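# Seat the bearing ring onto the upright journal's shoulder

## Task

Put the bearing ring over the standing journal and lower it fully until it rests on the journal's shoulder, without dropping the ring along the way.

## Robot and tools

Robot: two UF850-style six-joint arms, left_arm and right_arm, each with a parallel two-finger gripper and a wrist camera. Calibrated bases in the scene frame: left_arm at (-0.013, +0.345, +0.032) m, quat_wxyz (+1.000, 0, 0, -0.014); right_arm at (+0.038, -0.448, +0.032) m, quat_wxyz (+1.000, 0, 0, +0.001). Both bases have +z pointing up.

Frames: the scene frame has its origin at table-top height, halfway between the nominal bases, +x reaching out over the table, +z up, and left_arm on the +y side (image sides do not follow the arm names). Every hand pose, velocity and target, and each wrist camera's pose, is given in that arm's own base frame. Fixed cameras and the table use the scene frame. Reported hand poses can be a few cm off, more at long reach.

Gripper: fingers extend along the gripper's +z axis and close along its y axis. end_effector_position is the point between the pads when shut, about 2 cm short of the fingertips; closing pushes the tips roughly 10 mm further along +z, mostly while the pads are over 40 mm apart.

Command row (shared by execute_actions and move): one flat list of 16 numbers covering both arms, even if only one moves: left_arm x, y, z, qw, qx, qy, qz, opening, then right_arm the same eight. x, y, z are an absolute position in metres and the quaternion (w first) an absolute orientation, both in that arm's base frame, so together they form a pose. Opening runs from -1 (shut) to +1 (fully open, 0.084 m); it is a setting, not an offset. To keep an orientation fixed, repeat the same quaternion in every row rather than copying the drifted value from a result. An arm meant to stay still should get, in every call, the exact pose it reported just before it began resting, plus its desired opening. Any number you send is a command, so 0 for an opening is a real half-closed command.

execute_actions(actions, cameras): actions is a list of actions; each action is a table of up to 15 rows, one row per 1/30 s step; a short table repeats its last row to fill 15 steps (0.5 s per action). An action is rejected for both arms if a target lies more than 0.6 m, along any gripper axis, from where that gripper stood when the action started; the first action is checked against the last reported state. Each control step clips the command to within 70 mm and 16 degrees of the measured pose, so the arm may fall short; the "Hand target" line shows where it is actually heading, and you must send the remainder next. An empty actions list just returns state and images. cameras: list of names, [] for none, omitted/null/["all"] for all.

move(target, speed, blend, opening_speed, blocking, cameras): drives each gripper in a straight line to the pose(s) in target, either one 16-number row or a list of up to 15 rows (no 0.6 m check). speed in m/s, 0.002 to 1, default 0.25, one value or one per segment; rotation capped at twice that in rad/s. blend in metres rounds corners of a list. opening_speed (at least 0.2 per second on the -1..1 scale) ramps finger changes. blocking=false returns after about 0.5 s while motion continues; a new move replaces a running one. Limit of 10 s per move. Paths ignore obstacles and the other arm; faster moves lag and overshoot and strike harder. Steer clear of a path close to the arm's own base (it can flip the shoulder). The result adds a "move:" line: done (within 3 mm and 2 degrees), off_target, moving, held or fault per arm; limits=paced means clipping, limits=held means steps were withheld.

wait(seconds 0 to 10): lets time pass holding last commands. stop(): brakes a running move. zoom_image(camera, region [x0, y0, x1, y1] pixels, at most 504 by 504): enlarges part of the latest image. clear_fault(arm): clears a reported torque fault for left_arm or right_arm. read_manual(section): licence texts only. finished_scene(scene 1 or 2): ends the scene irreversibly; the goal must hold with the robot released.

Results: positions and quaternions per arm, velocities (shown as "within noise" when still), Joint positions (last entry is measured finger gap in m), joint torques (positive toward larger joint angle, including gravity, noisy), grip_measured on the -1..1 scale, Tool commands, Hand target, and images.

Grasping: to hold the ring, command an opening clearly below grip_measured; lower means firmer, up to about 24 N per pad at -1.

Cameras (672x504): cam_head_left, cam_head_right, cam_high, cam_low, cam_left_wrist, cam_right_wrist; calibration was supplied, with fixed cameras possibly shifted by up to about 2.3 degrees and 9 mm.

Avoid: dropping the ring or releasing it while it moves, knocking anything off the table, slamming or hard pushes, the arms pressing each other (a clearance check holds some commands but not finger motions). Torque fault if contact torque reaches limits (waist 54, shoulder 54, elbow 45, forearm roll 24.3, wrist pitch 14.5, wrist roll 16 N m) or a motor saturates for 1 s; the arm stops until clear_fault. Motors heating to 65 °C trigger MOTOR HOT, and 80 °C brakes the arm for 30-60 s; avoid long stretched holds or pushing at unreachable poses. Simulated time keeps running while you think.

Each tool is called after "Call:" as name(argument=value, ...), one argument or row to a line, values as JSON.

## Session

Call:
execute_actions(
  actions=[],
)

Scene clock: 0.00 s.
left_arm: end_effector_position=(+0.6853, +0.3637, +0.2552) grip_measured=+1.00 end_effector_quat_wxyz=(-0.041, +0.816, +0.329, +0.474) | right_arm: end_effector_position=(+0.4958, +0.0181, +0.1470) grip_measured=+1.00 end_effector_quat_wxyz=(-0.262, -0.284, +0.908, -0.163)
Joint positions: left_arm=[0.494 -0.621 -1.149 0.046 0.464 -0.325 0.084] | right_arm=[0.212 -0.756 -1.254 -0.418 -1.06 3.058 0.084]
Joint velocities: within noise
Joint torques (N m): no reading
Motor temperatures (°C): left_arm=[32 26 33 28 30 35] | right_arm=[34 29 31 25 36 34]
Hand target: left_arm +0.6853, +0.3638, +0.2552; -0.041, +0.816, +0.329, +0.474 | right_arm +0.4958, +0.0181, +0.1470; -0.262, -0.284, +0.908, -0.163
Tool commands: left_gripper/opening=+1.0 right_gripper/opening=+1.0

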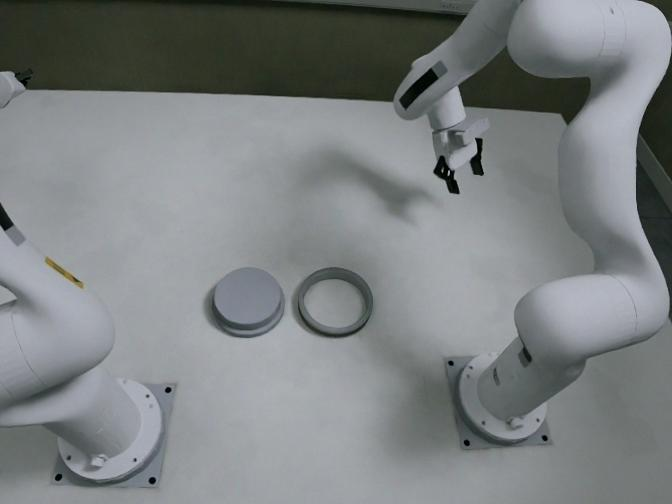

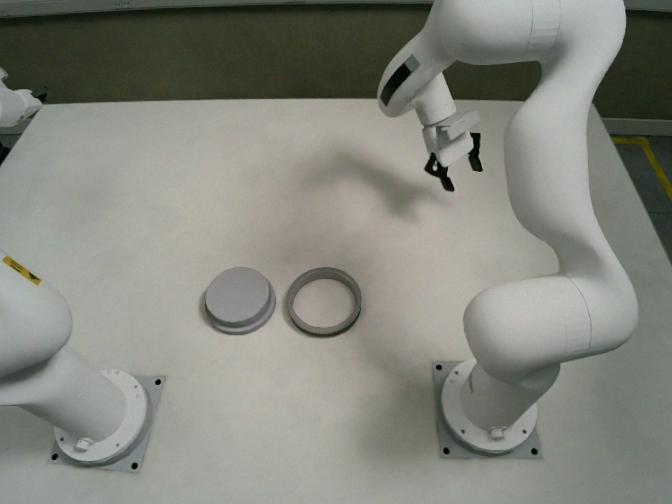

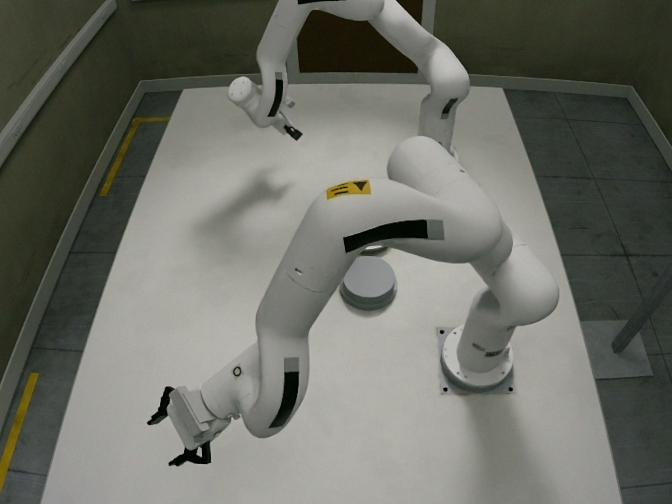

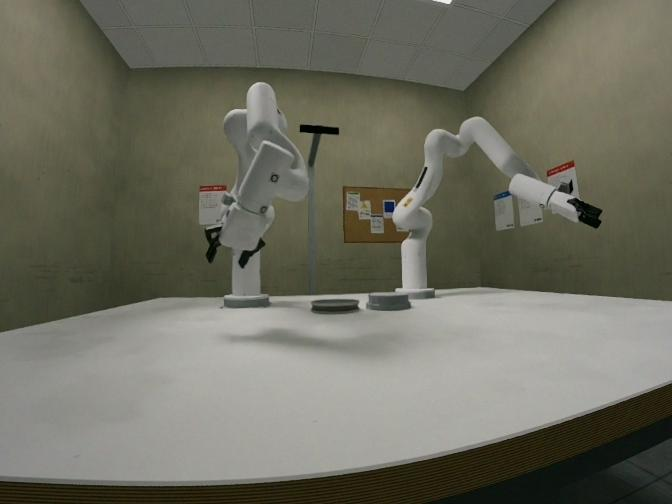

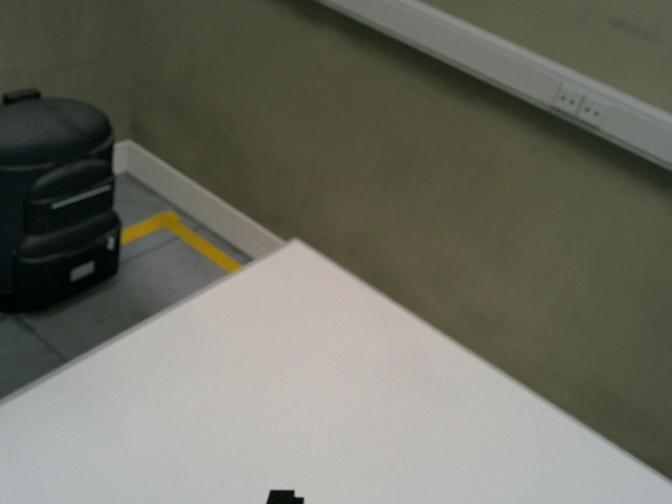

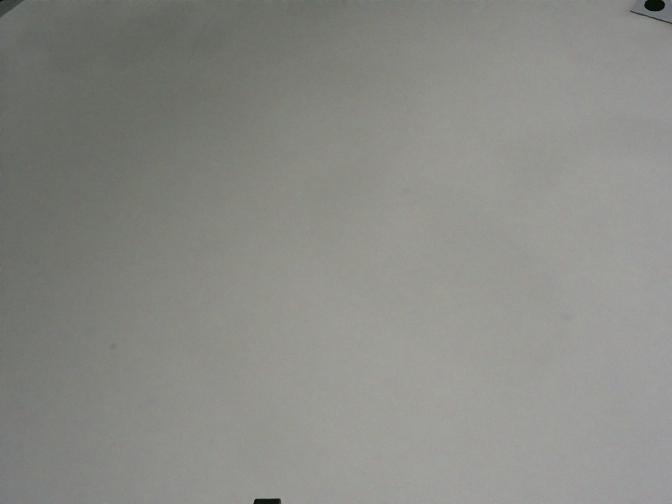

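Call:
zoom_image(
  camera="cam_head_left",
  region=[190, 240, 400, 360],
)

Call:
zoom_image(
  camera="cam_head_right",
  region=[180, 240, 390, 360],
)

Call:
zoom_image(
  camera="cam_low",
  region=[290, 270, 430, 330],
)

Call:
zoom_image(
  camera="cam_high",
  region=[320, 230, 420, 320],
)

Scaled by 2.400 from the camera's 672x504 image, which has a finer 960x720 frame.

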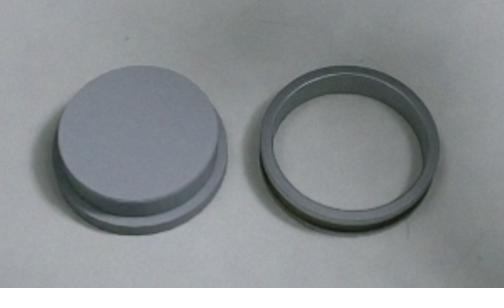

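Scaled by 2.400 from the camera's 672x504 image, which has a finer 960x720 frame.

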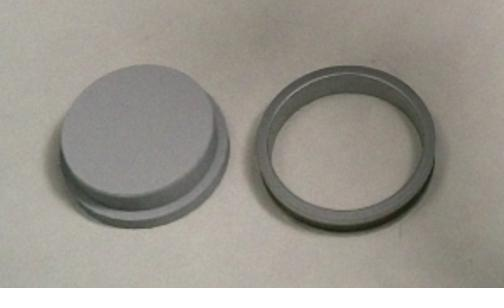

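Scaled by 3.600 from the camera's 672x504 image, which has a finer 960x720 frame.

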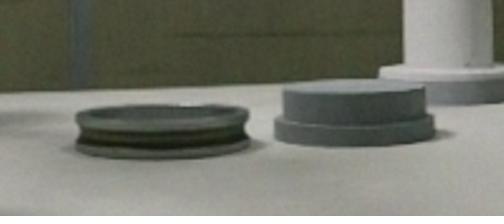

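Scaled by 5.040 from the camera's 672x504 image, which has a finer 960x720 frame.

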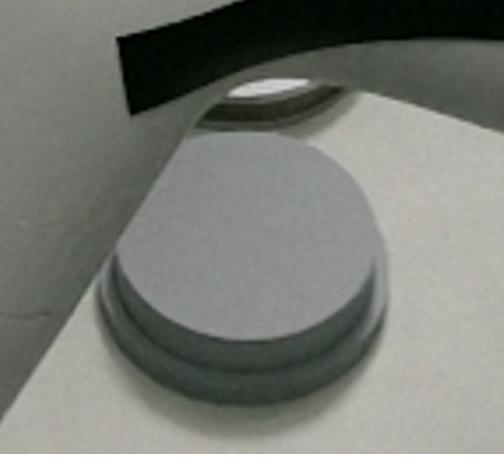

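Call:
move(
  target=[0.6853,0.3638,0.2552,-0.041,0.816,0.329,0.474,1,0.29,0.385,0.30,0,0,1,0,1],
  cameras=["cam_right_wrist","cam_head_left"],
)

Call:
move(
  target=[0.6853,0.3638,0.2552,-0.041,0.816,0.329,0.474,1,0.29,0.585,0.30,0,0,1,0,1],
  cameras=["cam_right_wrist","cam_high"],
)

Scene clock: 47.67 s.
left_arm: end_effector_position=(+0.6853, +0.3638, +0.2552) grip_measured=+1.00 end_effector_quat_wxyz=(-0.041, +0.816, +0.329, +0.474) | right_arm: end_effector_position=(+0.2900, +0.3850, +0.3000) grip_measured=+1.00 end_effector_quat_wxyz=(+0.000, +0.000, +1.000, +0.000)
Joint positions: left_arm=[0.495 -0.621 -1.15 0.047 0.463 -0.325 0.084] | right_arm=[0.925 -0.201 -0.97 0 -0.769 4.067 0.084]
Joint velocities: within noise
Joint torques (N m): left_arm=[7.31 35.75 -18.37 2.76 -0.68 -1.47] | right_arm=[7.89 14.67 -33.92 -3.06 1.33 1.34]
Motor temperatures (°C): left_arm=[32 26 34 28 30 35] | right_arm=[34 30 31 25 36 34]
Hand target: left_arm +0.6853, +0.3638, +0.2552; -0.041, +0.816, +0.329, +0.474 | right_arm +0.2900, +0.3850, +0.3000; +0.000, +0.000, +1.000, +0.000
Off the commanded pose: left_arm 0.000 m, 0 deg | right_arm 0.000 m, 0 deg.
move: done
camera_calibration:
cam_right_wrist: T_world_to_cam=[[-0.00155763, 0.999999, 0.000266524, -0.350182], [0.999866, 0.00155308, 0.0162768, -0.229295], [0.0162764, 0.000291842, -0.999867, 0.425376], [0, 0, 0, 1]] pos_world=[0.221795, 0.350413, 0.429145]
Images, in order (width x height): cam_head_left 672x504, cam_right_wrist 672x504.

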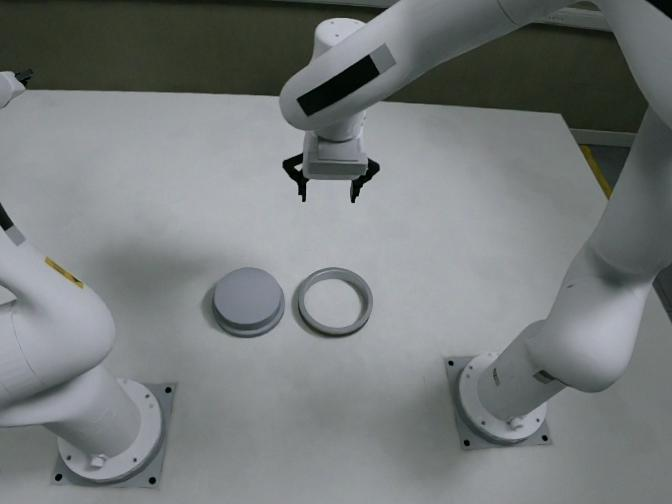

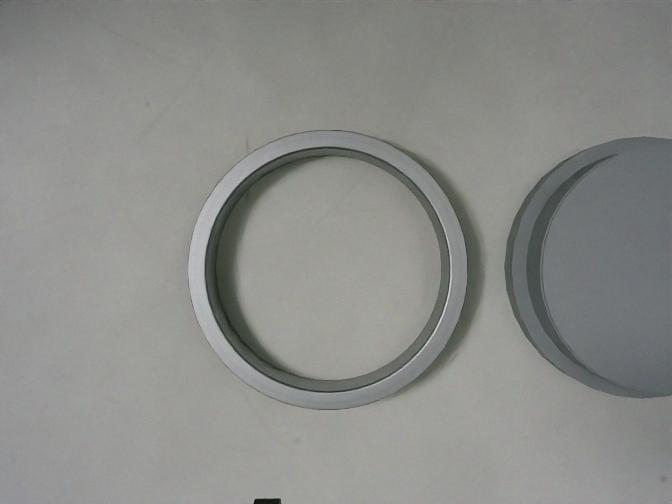

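Scene clock: 49.30 s.
left_arm: end_effector_position=(+0.6853, +0.3638, +0.2552) grip_measured=+1.00 end_effector_quat_wxyz=(-0.041, +0.816, +0.329, +0.474) | right_arm: end_effector_position=(+0.2900, +0.5850, +0.3000) grip_measured=+1.00 end_effector_quat_wxyz=(+0.000, +0.000, +1.000, +0.000)
Joint positions: left_arm=[0.495 -0.621 -1.15 0.047 0.463 -0.325 0.084] | right_arm=[1.111 -0.61 -1.528 0 -0.919 4.252 0.084]
Joint velocities: within noise
Joint torques (N m): left_arm=[8.04 36.11 -17.24 1.99 -0.5 -1.45] | right_arm=[7.95 27.04 -34.99 -3.16 -2.8 1.26]
Motor temperatures (°C): left_arm=[32 27 34 28 30 35] | right_arm=[34 30 31 25 36 34]
Hand target: left_arm +0.6853, +0.3638, +0.2552; -0.041, +0.816, +0.329, +0.474 | right_arm +0.2900, +0.5850, +0.3000; +0.000, +0.000, +1.000, +0.000
Off the commanded pose: left_arm 0.000 m, 0 deg | right_arm 0.000 m, 0 deg.
move: done
camera_calibration:
cam_right_wrist: T_world_to_cam=[[-0.00155412, 0.999999, 0.0000667002, -0.550096], [0.999868, 0.00155284, 0.0161765, -0.229563], [0.0161764, 0.0000918317, -0.999869, 0.425451], [0, 0, 0, 1]] pos_world=[0.221795, 0.550413, 0.429145]
Images, in order (width x height): cam_high 672x504, cam_right_wrist 672x504.

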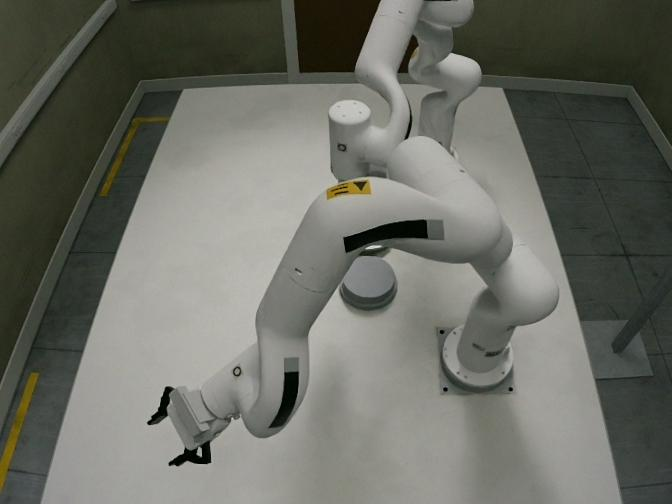

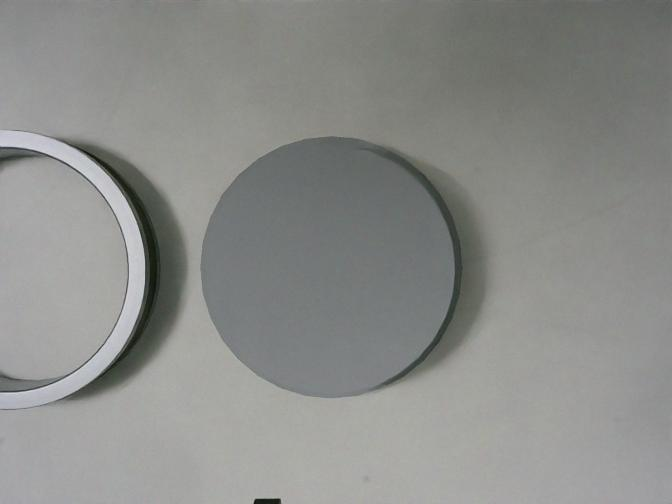

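Call:
zoom_image(
  camera="cam_right_wrist",
  region=[340, 120, 500, 240],
)

Call:
zoom_image(
  camera="cam_right_wrist",
  region=[340, 290, 500, 410],
)

Call:
zoom_image(
  camera="cam_right_wrist",
  region=[180, 120, 340, 240],
)

Call:
zoom_image(
  camera="cam_right_wrist",
  region=[180, 290, 340, 410],
)

Call:
zoom_image(
  camera="cam_right_wrist",
  region=[0, 240, 160, 360],
)

Scaled by 3.150 from the camera's 672x504 image, which has a finer 960x720 frame.

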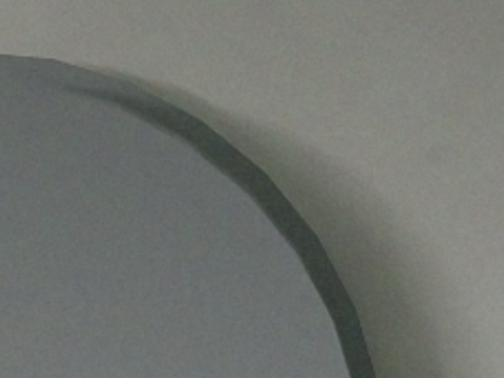

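Scaled by 3.150 from the camera's 672x504 image, which has a finer 960x720 frame.

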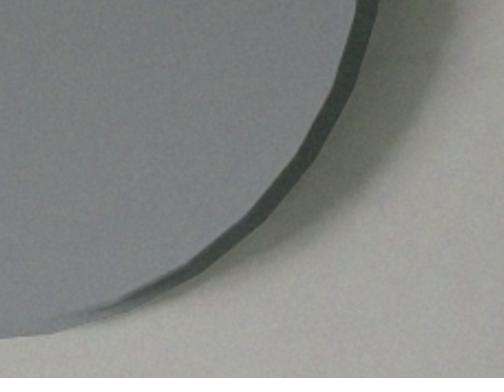

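Scaled by 3.150 from the camera's 672x504 image, which has a finer 960x720 frame.

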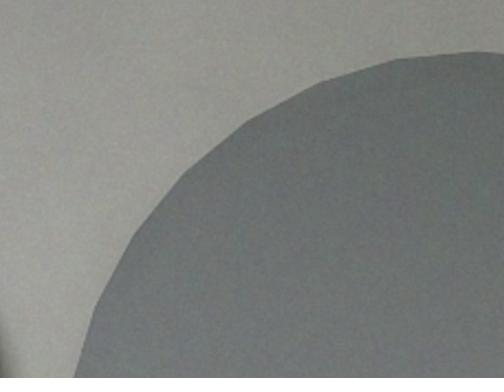

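Scaled by 3.150 from the camera's 672x504 image, which has a finer 960x720 frame.

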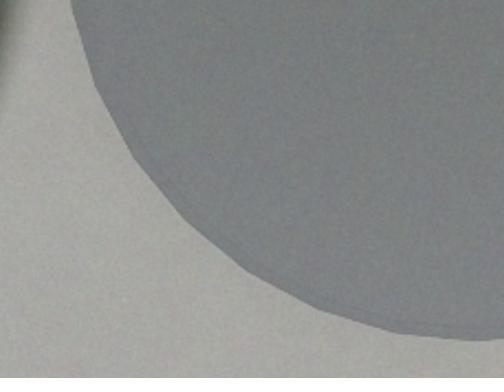

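Scaled by 3.150 from the camera's 672x504 image, which has a finer 960x720 frame.

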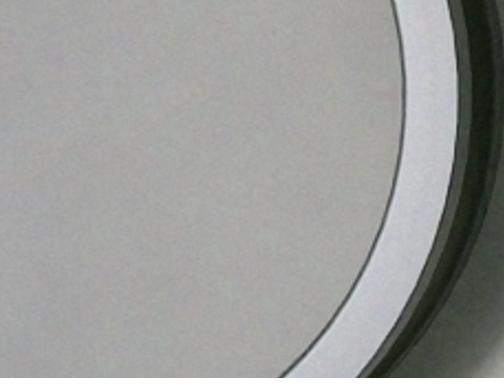

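Call:
move(
  target=[0.6853,0.3638,0.2552,-0.041,0.816,0.329,0.474,1,0.35,0.02,0.30,0,0,1,0,1],
  cameras=[],
)

Call:
move(
  target=[0.236,-0.473,0.30,0,0.9999,0.014,0,1,0.35,0.02,0.30,0,0,1,0,1],
  cameras=["cam_left_wrist","cam_head_left"],
)

Call:
move(
  target=[0.24,-0.273,0.30,0,0.9999,0.014,0,1,0.35,0.02,0.30,0,0,1,0,1],
  cameras=["cam_left_wrist"],
)

Scene clock: 83.00 s.
left_arm: end_effector_position=(+0.6853, +0.3638, +0.2552) grip_measured=+1.00 end_effector_quat_wxyz=(-0.041, +0.816, +0.329, +0.474) | right_arm: end_effector_position=(+0.3500, +0.0200, +0.3000) grip_measured=+1.00 end_effector_quat_wxyz=(+0.000, +0.000, +1.000, +0.000)
Joint positions: left_arm=[0.495 -0.621 -1.15 0.047 0.463 -0.325 0.084] | right_arm=[0.057 0.132 -0.626 0 -0.758 3.199 0.084]
Joint velocities: within noise
Joint torques (N m): left_arm=[7.12 32.94 -13.83 1.02 0.33 -1.33] | right_arm=[-6.66 4.1 -33.87 3.43 -2.82 -0.59]
Motor temperatures (°C): left_arm=[32 27 34 28 30 35] | right_arm=[34 30 32 25 36 34]
Hand target: left_arm +0.6853, +0.3638, +0.2552; -0.041, +0.816, +0.329, +0.474 | right_arm +0.3500, +0.0200, +0.3000; +0.000, +0.000, +1.000, +0.000
Off the commanded pose: left_arm 0.000 m, 0 deg | right_arm 0.000 m, 0 deg.
move: done
No camera images: "cameras" was empty.

Scene clock: 88.07 s.
left_arm: end_effector_position=(+0.2360, -0.4730, +0.3000) grip_measured=+1.00 end_effector_quat_wxyz=(+0.000, +1.000, +0.014, +0.000) | right_arm: end_effector_position=(+0.3500, +0.0200, +0.3000) grip_measured=+1.00 end_effector_quat_wxyz=(+0.000, +0.000, +1.000, +0.000)
Joint positions: left_arm=[-1.108 -0.311 -1.107 -3.141 0.796 2.005 0.084] | right_arm=[0.057 0.132 -0.626 0 -0.758 3.199 0.084]
Joint velocities: within noise
Joint torques (N m): left_arm=[8 14.19 -20.43 -2.57 2.09 1.8] | right_arm=[-5.43 5.22 -23.78 3.09 -2.03 -0.84]
Motor temperatures (°C): left_arm=[32 27 34 28 30 35] | right_arm=[34 30 32 25 37 34]
Hand target: left_arm +0.2360, -0.4730, +0.3000; +0.000, +1.000, +0.014, +0.000 | right_arm +0.3500, +0.0200, +0.3000; +0.000, +0.000, +1.000, +0.000
Off the commanded pose: left_arm 0.000 m, 0 deg | right_arm 0.000 m, 0 deg.
move: done; limits=paced
camera_calibration:
cam_left_wrist: T_world_to_cam=[[0.0457526, -0.998952, -0.00149072, -0.450473], [-0.998692, -0.0457747, 0.0227874, 0.266844], [-0.0228318, 0.000446182, -0.999739, 0.433571], [0, 0, 0, 1]] pos_world=[0.297004, -0.43798, 0.426706]
Images, in order (width x height): cam_head_left 672x504, cam_left_wrist 672x504.

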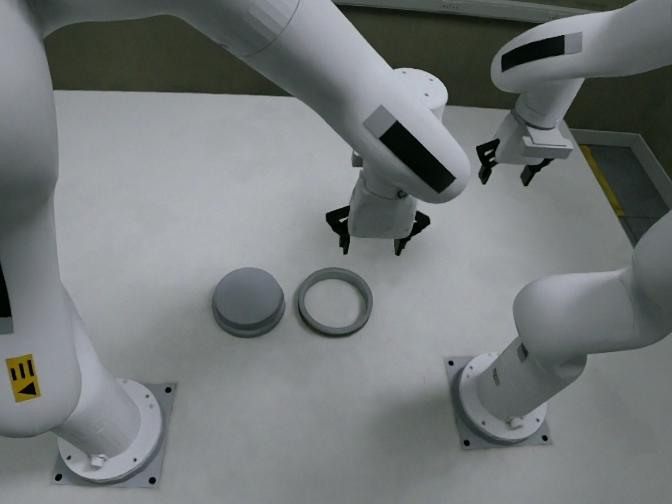

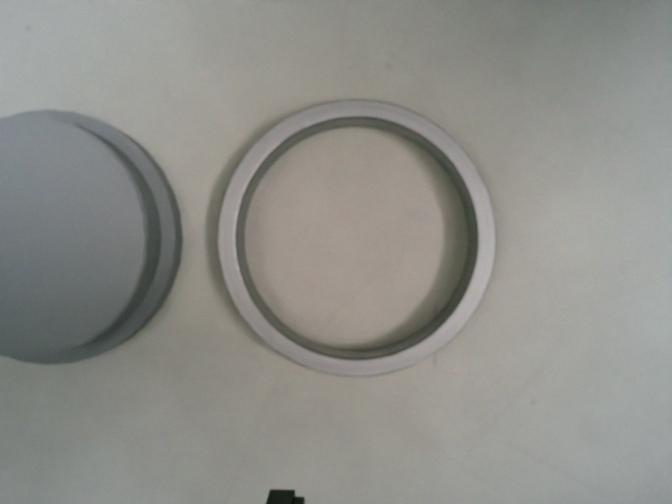

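Scene clock: 89.63 s.
left_arm: end_effector_position=(+0.2400, -0.2731, +0.3000) grip_measured=+1.00 end_effector_quat_wxyz=(+0.000, +1.000, +0.014, +0.000) | right_arm: end_effector_position=(+0.3500, +0.0200, +0.3000) grip_measured=+1.00 end_effector_quat_wxyz=(+0.000, +0.000, +1.000, +0.000)
Joint positions: left_arm=[-0.85 0.096 -0.658 -3.141 0.754 2.264 0.084] | right_arm=[0.057 0.132 -0.626 0 -0.758 3.199 0.084]
Joint velocities: within noise
Joint torques (N m): left_arm=[8.37 19.84 -13.13 -2.95 2.17 1.84] | right_arm=[-6.98 4.64 -20.52 3.3 -1.92 -0.68]
Motor temperatures (°C): left_arm=[32 27 34 28 30 35] | right_arm=[34 30 32 25 37 34]
Hand target: left_arm +0.2400, -0.2730, +0.3000; +0.000, +1.000, +0.014, +0.000 | right_arm +0.3500, +0.0200, +0.3000; +0.000, +0.000, +1.000, +0.000
Off the commanded pose: left_arm 0.000 m, 0 deg | right_arm 0.000 m, 0 deg.
move: done
camera_calibration:
cam_left_wrist: T_world_to_cam=[[0.045751, -0.998952, -0.00159514, -0.250925], [-0.99869, -0.0457755, 0.0228827, 0.280049], [-0.0229318, 0.000546146, -0.999737, 0.433529], [0, 0, 0, 1]] pos_world=[0.301104, -0.238079, 0.426606]
Images, in order (width x height): cam_left_wrist 672x504.

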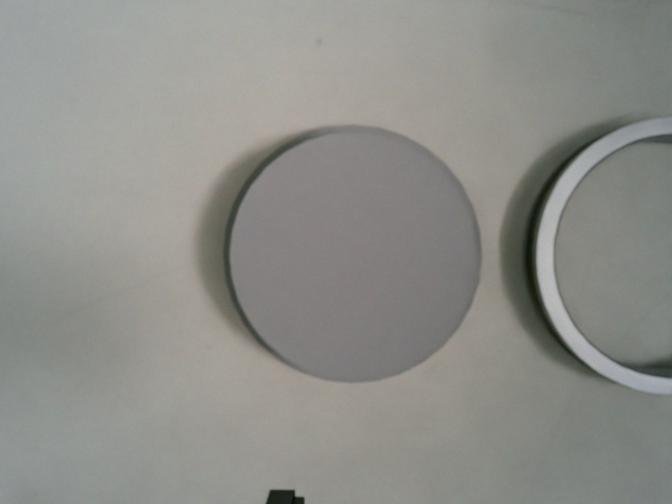

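Call:
zoom_image(
  camera="cam_left_wrist",
  region=[210, 190, 290, 250],
)

Call:
zoom_image(
  camera="cam_left_wrist",
  region=[420, 220, 500, 280],
)

Call:
zoom_image(
  camera="cam_left_wrist",
  region=[310, 110, 390, 170],
)

Call:
zoom_image(
  camera="cam_left_wrist",
  region=[310, 340, 390, 400],
)

Scaled by 6.300 from the camera's 672x504 image, which has a finer 960x720 frame.

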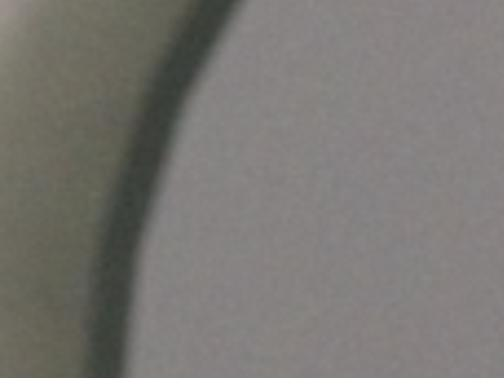

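Scaled by 6.300 from the camera's 672x504 image, which has a finer 960x720 frame.

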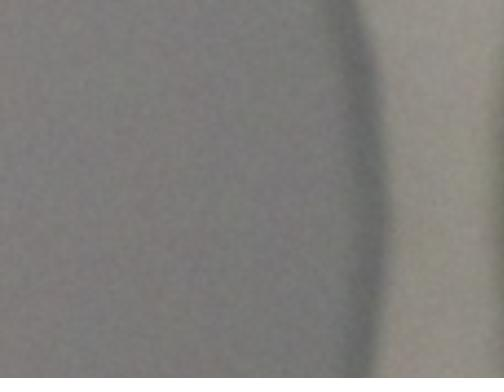

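Scaled by 6.300 from the camera's 672x504 image, which has a finer 960x720 frame.

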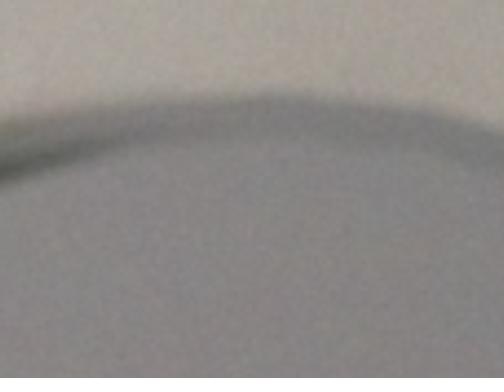

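Scaled by 6.300 from the camera's 672x504 image, which has a finer 960x720 frame.

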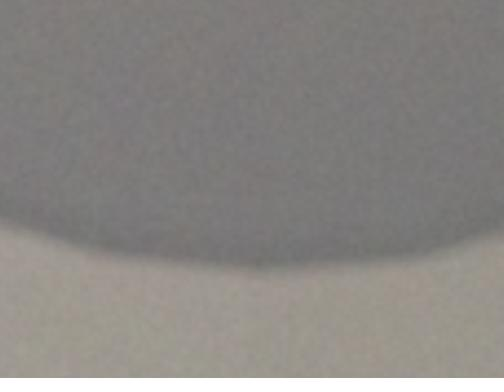

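Call:
move(
  target=[0.294,-0.3678,0.08,0,0.9999,0.014,0,-0.2,0.241,0.2645,0.08,0,0,1,0,-0.2],
  speed=0.2,
)

Scene clock: 115.73 s.
left_arm: end_effector_position=(+0.2927, -0.3655, +0.0854) grip_measured=-0.22 end_effector_quat_wxyz=(+0.000, +1.000, +0.014, +0.000) | right_arm: end_effector_position=(+0.2568, +0.2207, +0.1200) grip_measured=-0.22 end_effector_quat_wxyz=(-0.003, -0.001, +1.000, +0.003)
Joint positions: left_arm=[-0.896 -0.551 -0.837 -3.142 0.286 2.218 0.035] | right_arm=[0.704 -0.239 -0.477 0.035 -0.239 3.809 0.035]
Joint velocities: within noise
Joint torques (N m): left_arm=[-7.93 15.41 -15.76 2.05 -2.42 -1.56] | right_arm=[-7.66 28.54 -6.19 4.02 -2.79 -1.13]
Motor temperatures (°C): left_arm=[32 27 34 28 30 35] | right_arm=[34 30 32 25 36 34]
Hand target: left_arm +0.2927, -0.3655, +0.0854; +0.000, +1.000, +0.014, +0.000 | right_arm +0.2568, +0.2207, +0.1200; -0.003, -0.001, +1.000, +0.003
Off the commanded pose: left_arm 0.006 m, 0 deg | right_arm 0.061 m, 0 deg.
move: held (right_arm; a check stopped the path), off_target (left_arm; braked when a check withheld steps of right_arm); limits=held
pose unreachable (right arm): on one or more control steps of this call, first in action 0 (counted from 0), this arm could not follow its commanded pose, so it was not sent that pose on those steps. It may still have moved: this result reports where it is.
cause: moving toward the commanded pose would bring a part of the arm too close to another arm (a part of this arm just beyond joint 4 (forearm roll) and a part of the left arm just beyond its joint 4 (forearm roll), along the way the arms are being sent, or toward where that arm still pushes).
camera_calibration:
cam_left_wrist: T_world_to_cam=[[0.0458519, -0.998947, -0.00150115, -0.346032], [-0.998683, -0.0458743, 0.0229856, 0.333201], [-0.0230303, 0.00044524, -0.999735, 0.220343], [0, 0, 0, 1]] pos_world=[0.353703, -0.33048, 0.212107]
cam_right_wrist: T_world_to_cam=[[-0.00362745, 0.999974, 0.00625106, -0.186081], [0.999936, 0.00356045, 0.0106967, -0.192709], [0.0106742, 0.00628947, -0.999923, 0.246032], [0, 0, 0, 1]] pos_world=[0.189396, 0.185215, 0.249237]

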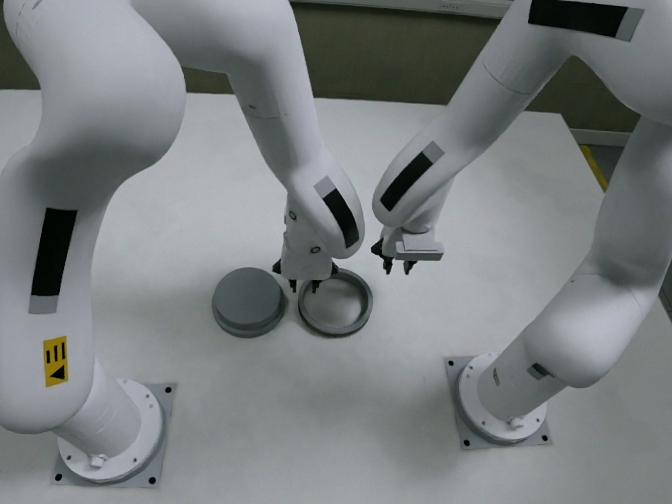

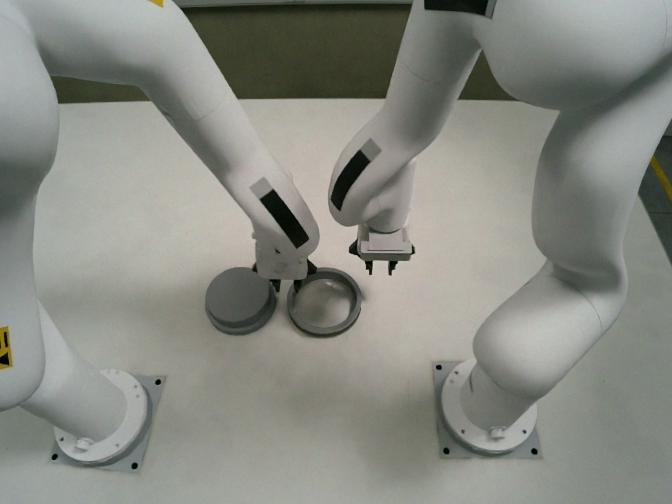

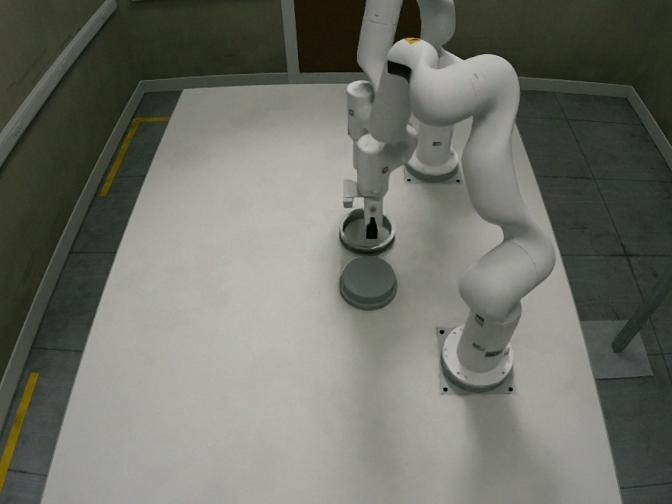

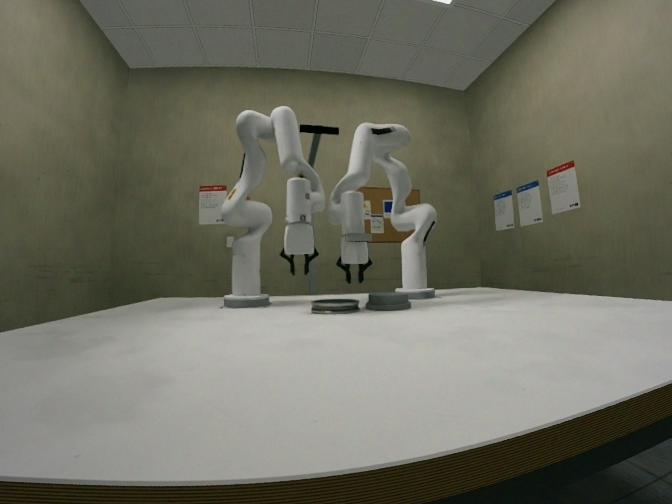

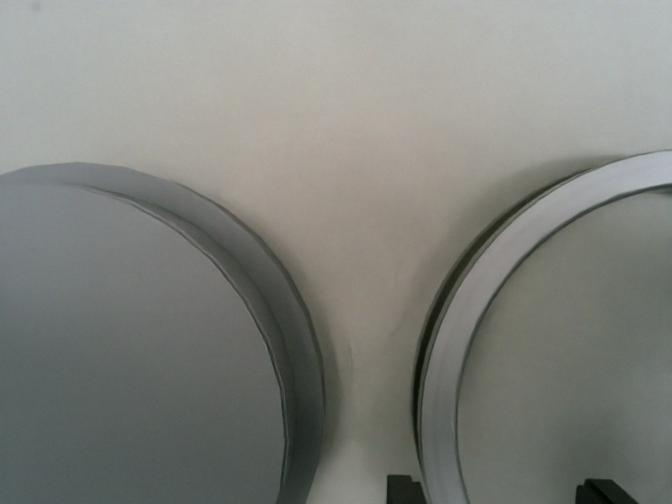

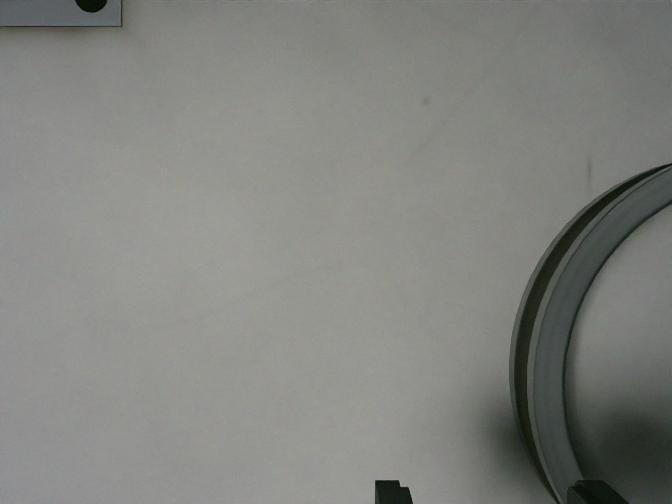

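Call:
move(
  target=[
    [0.2927,-0.3655,0.0854,0,0.9999,0.014,0,-0.2,0.35,0.02,0.30,0,0,1,0,-0.2],
    [0.294,-0.3678,0.02,0,0.9999,0.014,0,-0.2,0.35,0.02,0.30,0,0,1,0,-0.2],
  ],
  speed=0.25,
)

Scene clock: 144.17 s.
left_arm: end_effector_position=(+0.2940, -0.3678, +0.0201) grip_measured=-0.22 end_effector_quat_wxyz=(+0.000, +1.000, +0.014, +0.000) | right_arm: end_effector_position=(+0.3500, +0.0200, +0.3000) grip_measured=-0.22 end_effector_quat_wxyz=(+0.000, +0.000, +1.000, +0.000)
Joint positions: left_arm=[-0.896 -0.707 -0.871 -3.142 0.164 2.217 0.035] | right_arm=[0.057 0.132 -0.626 0 -0.758 3.199 0.035]
Joint velocities: within noise
Joint torques (N m): left_arm=[-7.66 17.63 -13.06 1.35 -2.3 -1.43] | right_arm=[-6.59 4.58 -33.3 2.89 -2.76 -0.76]
Motor temperatures (°C): left_arm=[32 27 34 28 30 35] | right_arm=[34 30 32 25 37 34]
Hand target: left_arm +0.2940, -0.3678, +0.0200; +0.000, +1.000, +0.014, +0.000 | right_arm +0.3500, +0.0200, +0.3000; +0.000, +0.000, +1.000, +0.000
Off the commanded pose: left_arm 0.000 m, 0 deg | right_arm 0.000 m, 0 deg.
move: done
camera_calibration:
cam_left_wrist: T_world_to_cam=[[0.045751, -0.998952, -0.00159514, -0.348443], [-0.99869, -0.0457755, 0.0228827, 0.336048], [-0.0229318, 0.000546146, -0.999737, 0.154992], [0, 0, 0, 1]] pos_world=[0.355104, -0.332779, 0.146706]
cam_right_wrist: T_world_to_cam=[[-0.00155238, 0.999999, -0.0000332893, 0.0150388], [0.999868, 0.00155271, 0.0161764, -0.288677], [0.0161764, -0.0000081731, -0.999869, 0.424531], [0, 0, 0, 1]] pos_world=[0.281795, -0.0145871, 0.429145]

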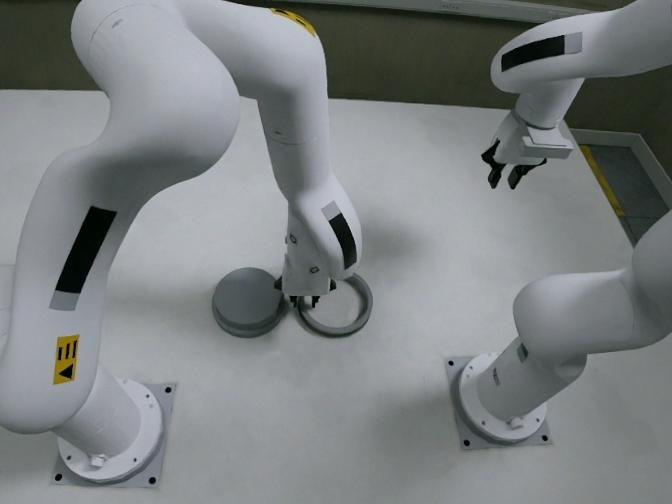

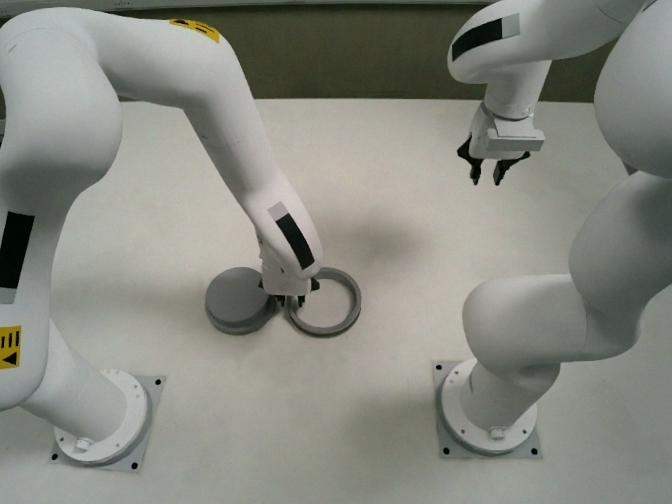

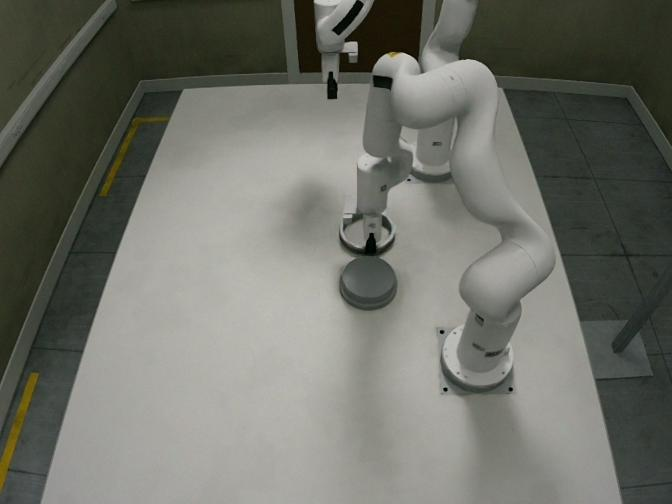

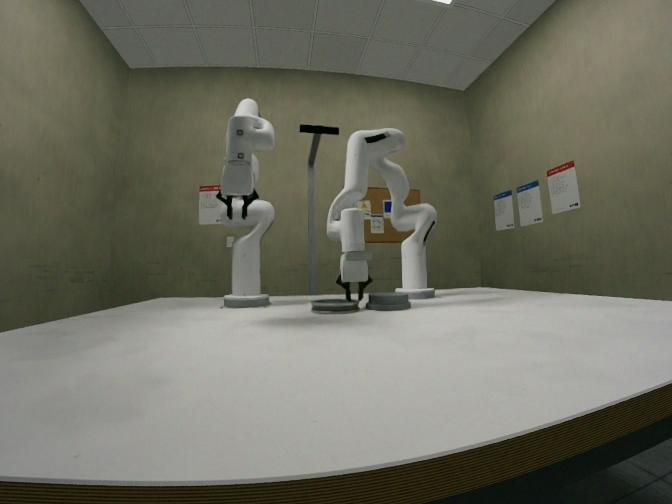

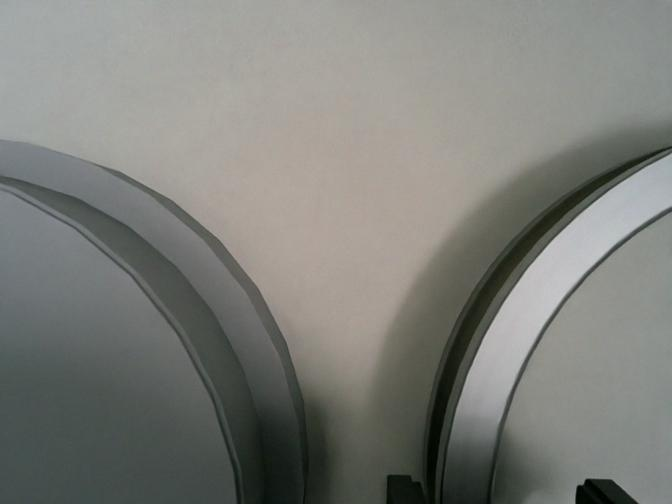

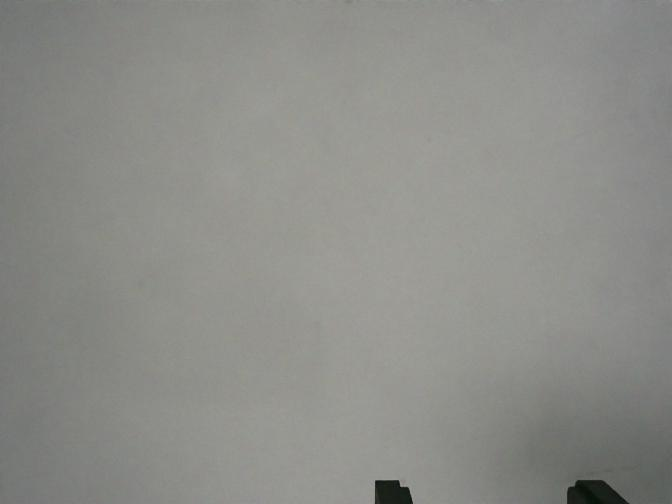

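Call:
move(
  target=[0.294,-0.3612,0.02,0,0.9999,0.014,0,-0.2,0.35,0.02,0.30,0,0,1,0,-0.2],
  cameras=["cam_left_wrist","cam_high","cam_low"],
)

Call:
zoom_image(
  camera="cam_low",
  region=[300, 265, 430, 325],
)

Call:
zoom_image(
  camera="cam_high",
  region=[320, 190, 420, 270],
)

Scene clock: 160.43 s.
left_arm: end_effector_position=(+0.2940, -0.3613, +0.0200) grip_measured=-0.22 end_effector_quat_wxyz=(+0.000, +1.000, +0.014, +0.000) | right_arm: end_effector_position=(+0.3500, +0.0200, +0.3000) grip_measured=-0.22 end_effector_quat_wxyz=(+0.000, +0.000, +1.000, +0.000)
Joint positions: left_arm=[-0.888 -0.701 -0.857 -3.141 0.156 2.225 0.035] | right_arm=[0.057 0.132 -0.626 0 -0.758 3.199 0.035]
Joint velocities: within noise
Joint torques (N m): left_arm=[8.02 33.12 -6.1 -2.61 -2.3 1.83] | right_arm=[-6.07 7.32 -24.65 2.76 -2.1 -0.66]
Motor temperatures (°C): left_arm=[32 27 34 28 30 35] | right_arm=[34 29 32 25 37 34]
Hand target: left_arm +0.2940, -0.3612, +0.0200; +0.000, +1.000, +0.014, +0.000 | right_arm +0.3500, +0.0200, +0.3000; +0.000, +0.000, +1.000, +0.000
Off the commanded pose: left_arm 0.000 m, 0 deg | right_arm 0.000 m, 0 deg.
move: done
camera_calibration:
cam_left_wrist: T_world_to_cam=[[0.0455514, -0.998961, -0.00159251, -0.341881], [-0.998699, -0.045576, 0.0228858, 0.336413], [-0.0229346, 0.00054795, -0.999737, 0.154991], [0, 0, 0, 1]] pos_world=[0.355104, -0.326278, 0.146706]
Images, in order (width x height): cam_high 672x504, cam_low 672x504, cam_left_wrist 672x504.

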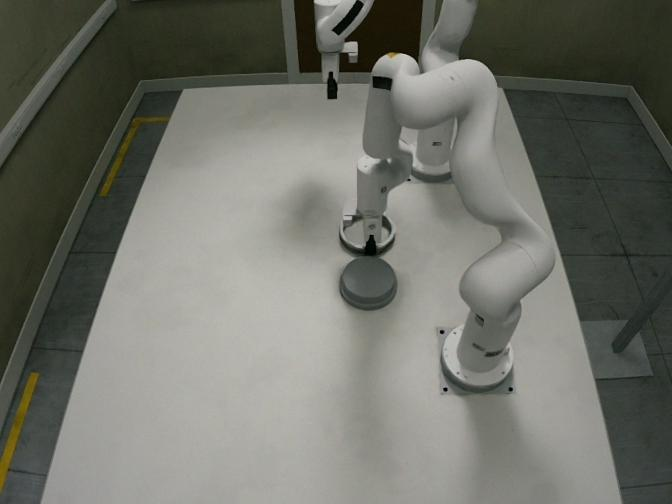

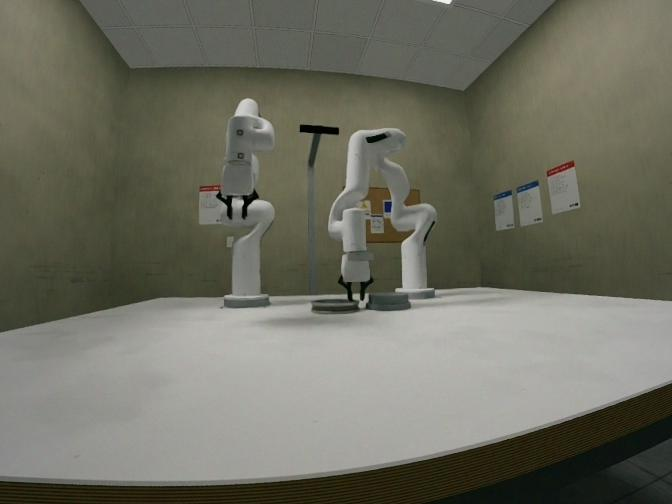

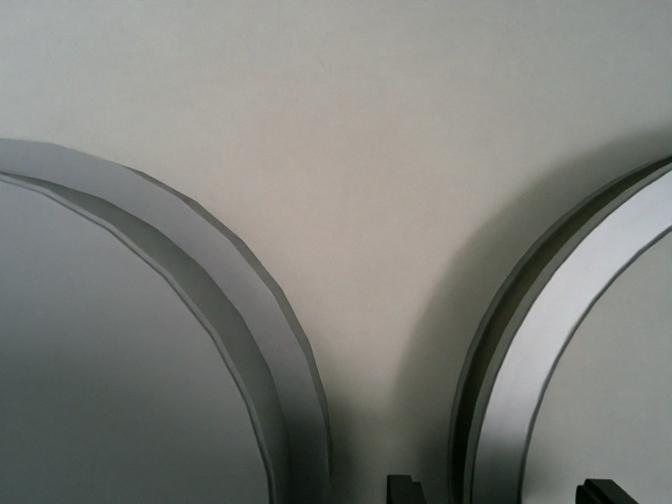

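Scaled by 3.877 from the camera's 672x504 image, which has a finer 960x720 frame.

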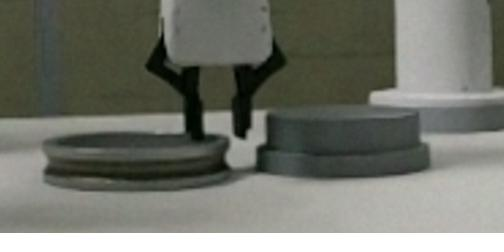

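Scaled by 5.040 from the camera's 672x504 image, which has a finer 960x720 frame.

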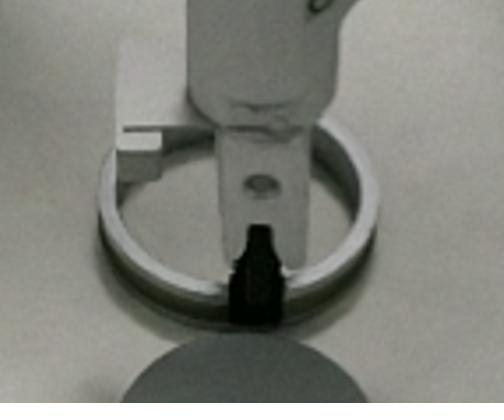

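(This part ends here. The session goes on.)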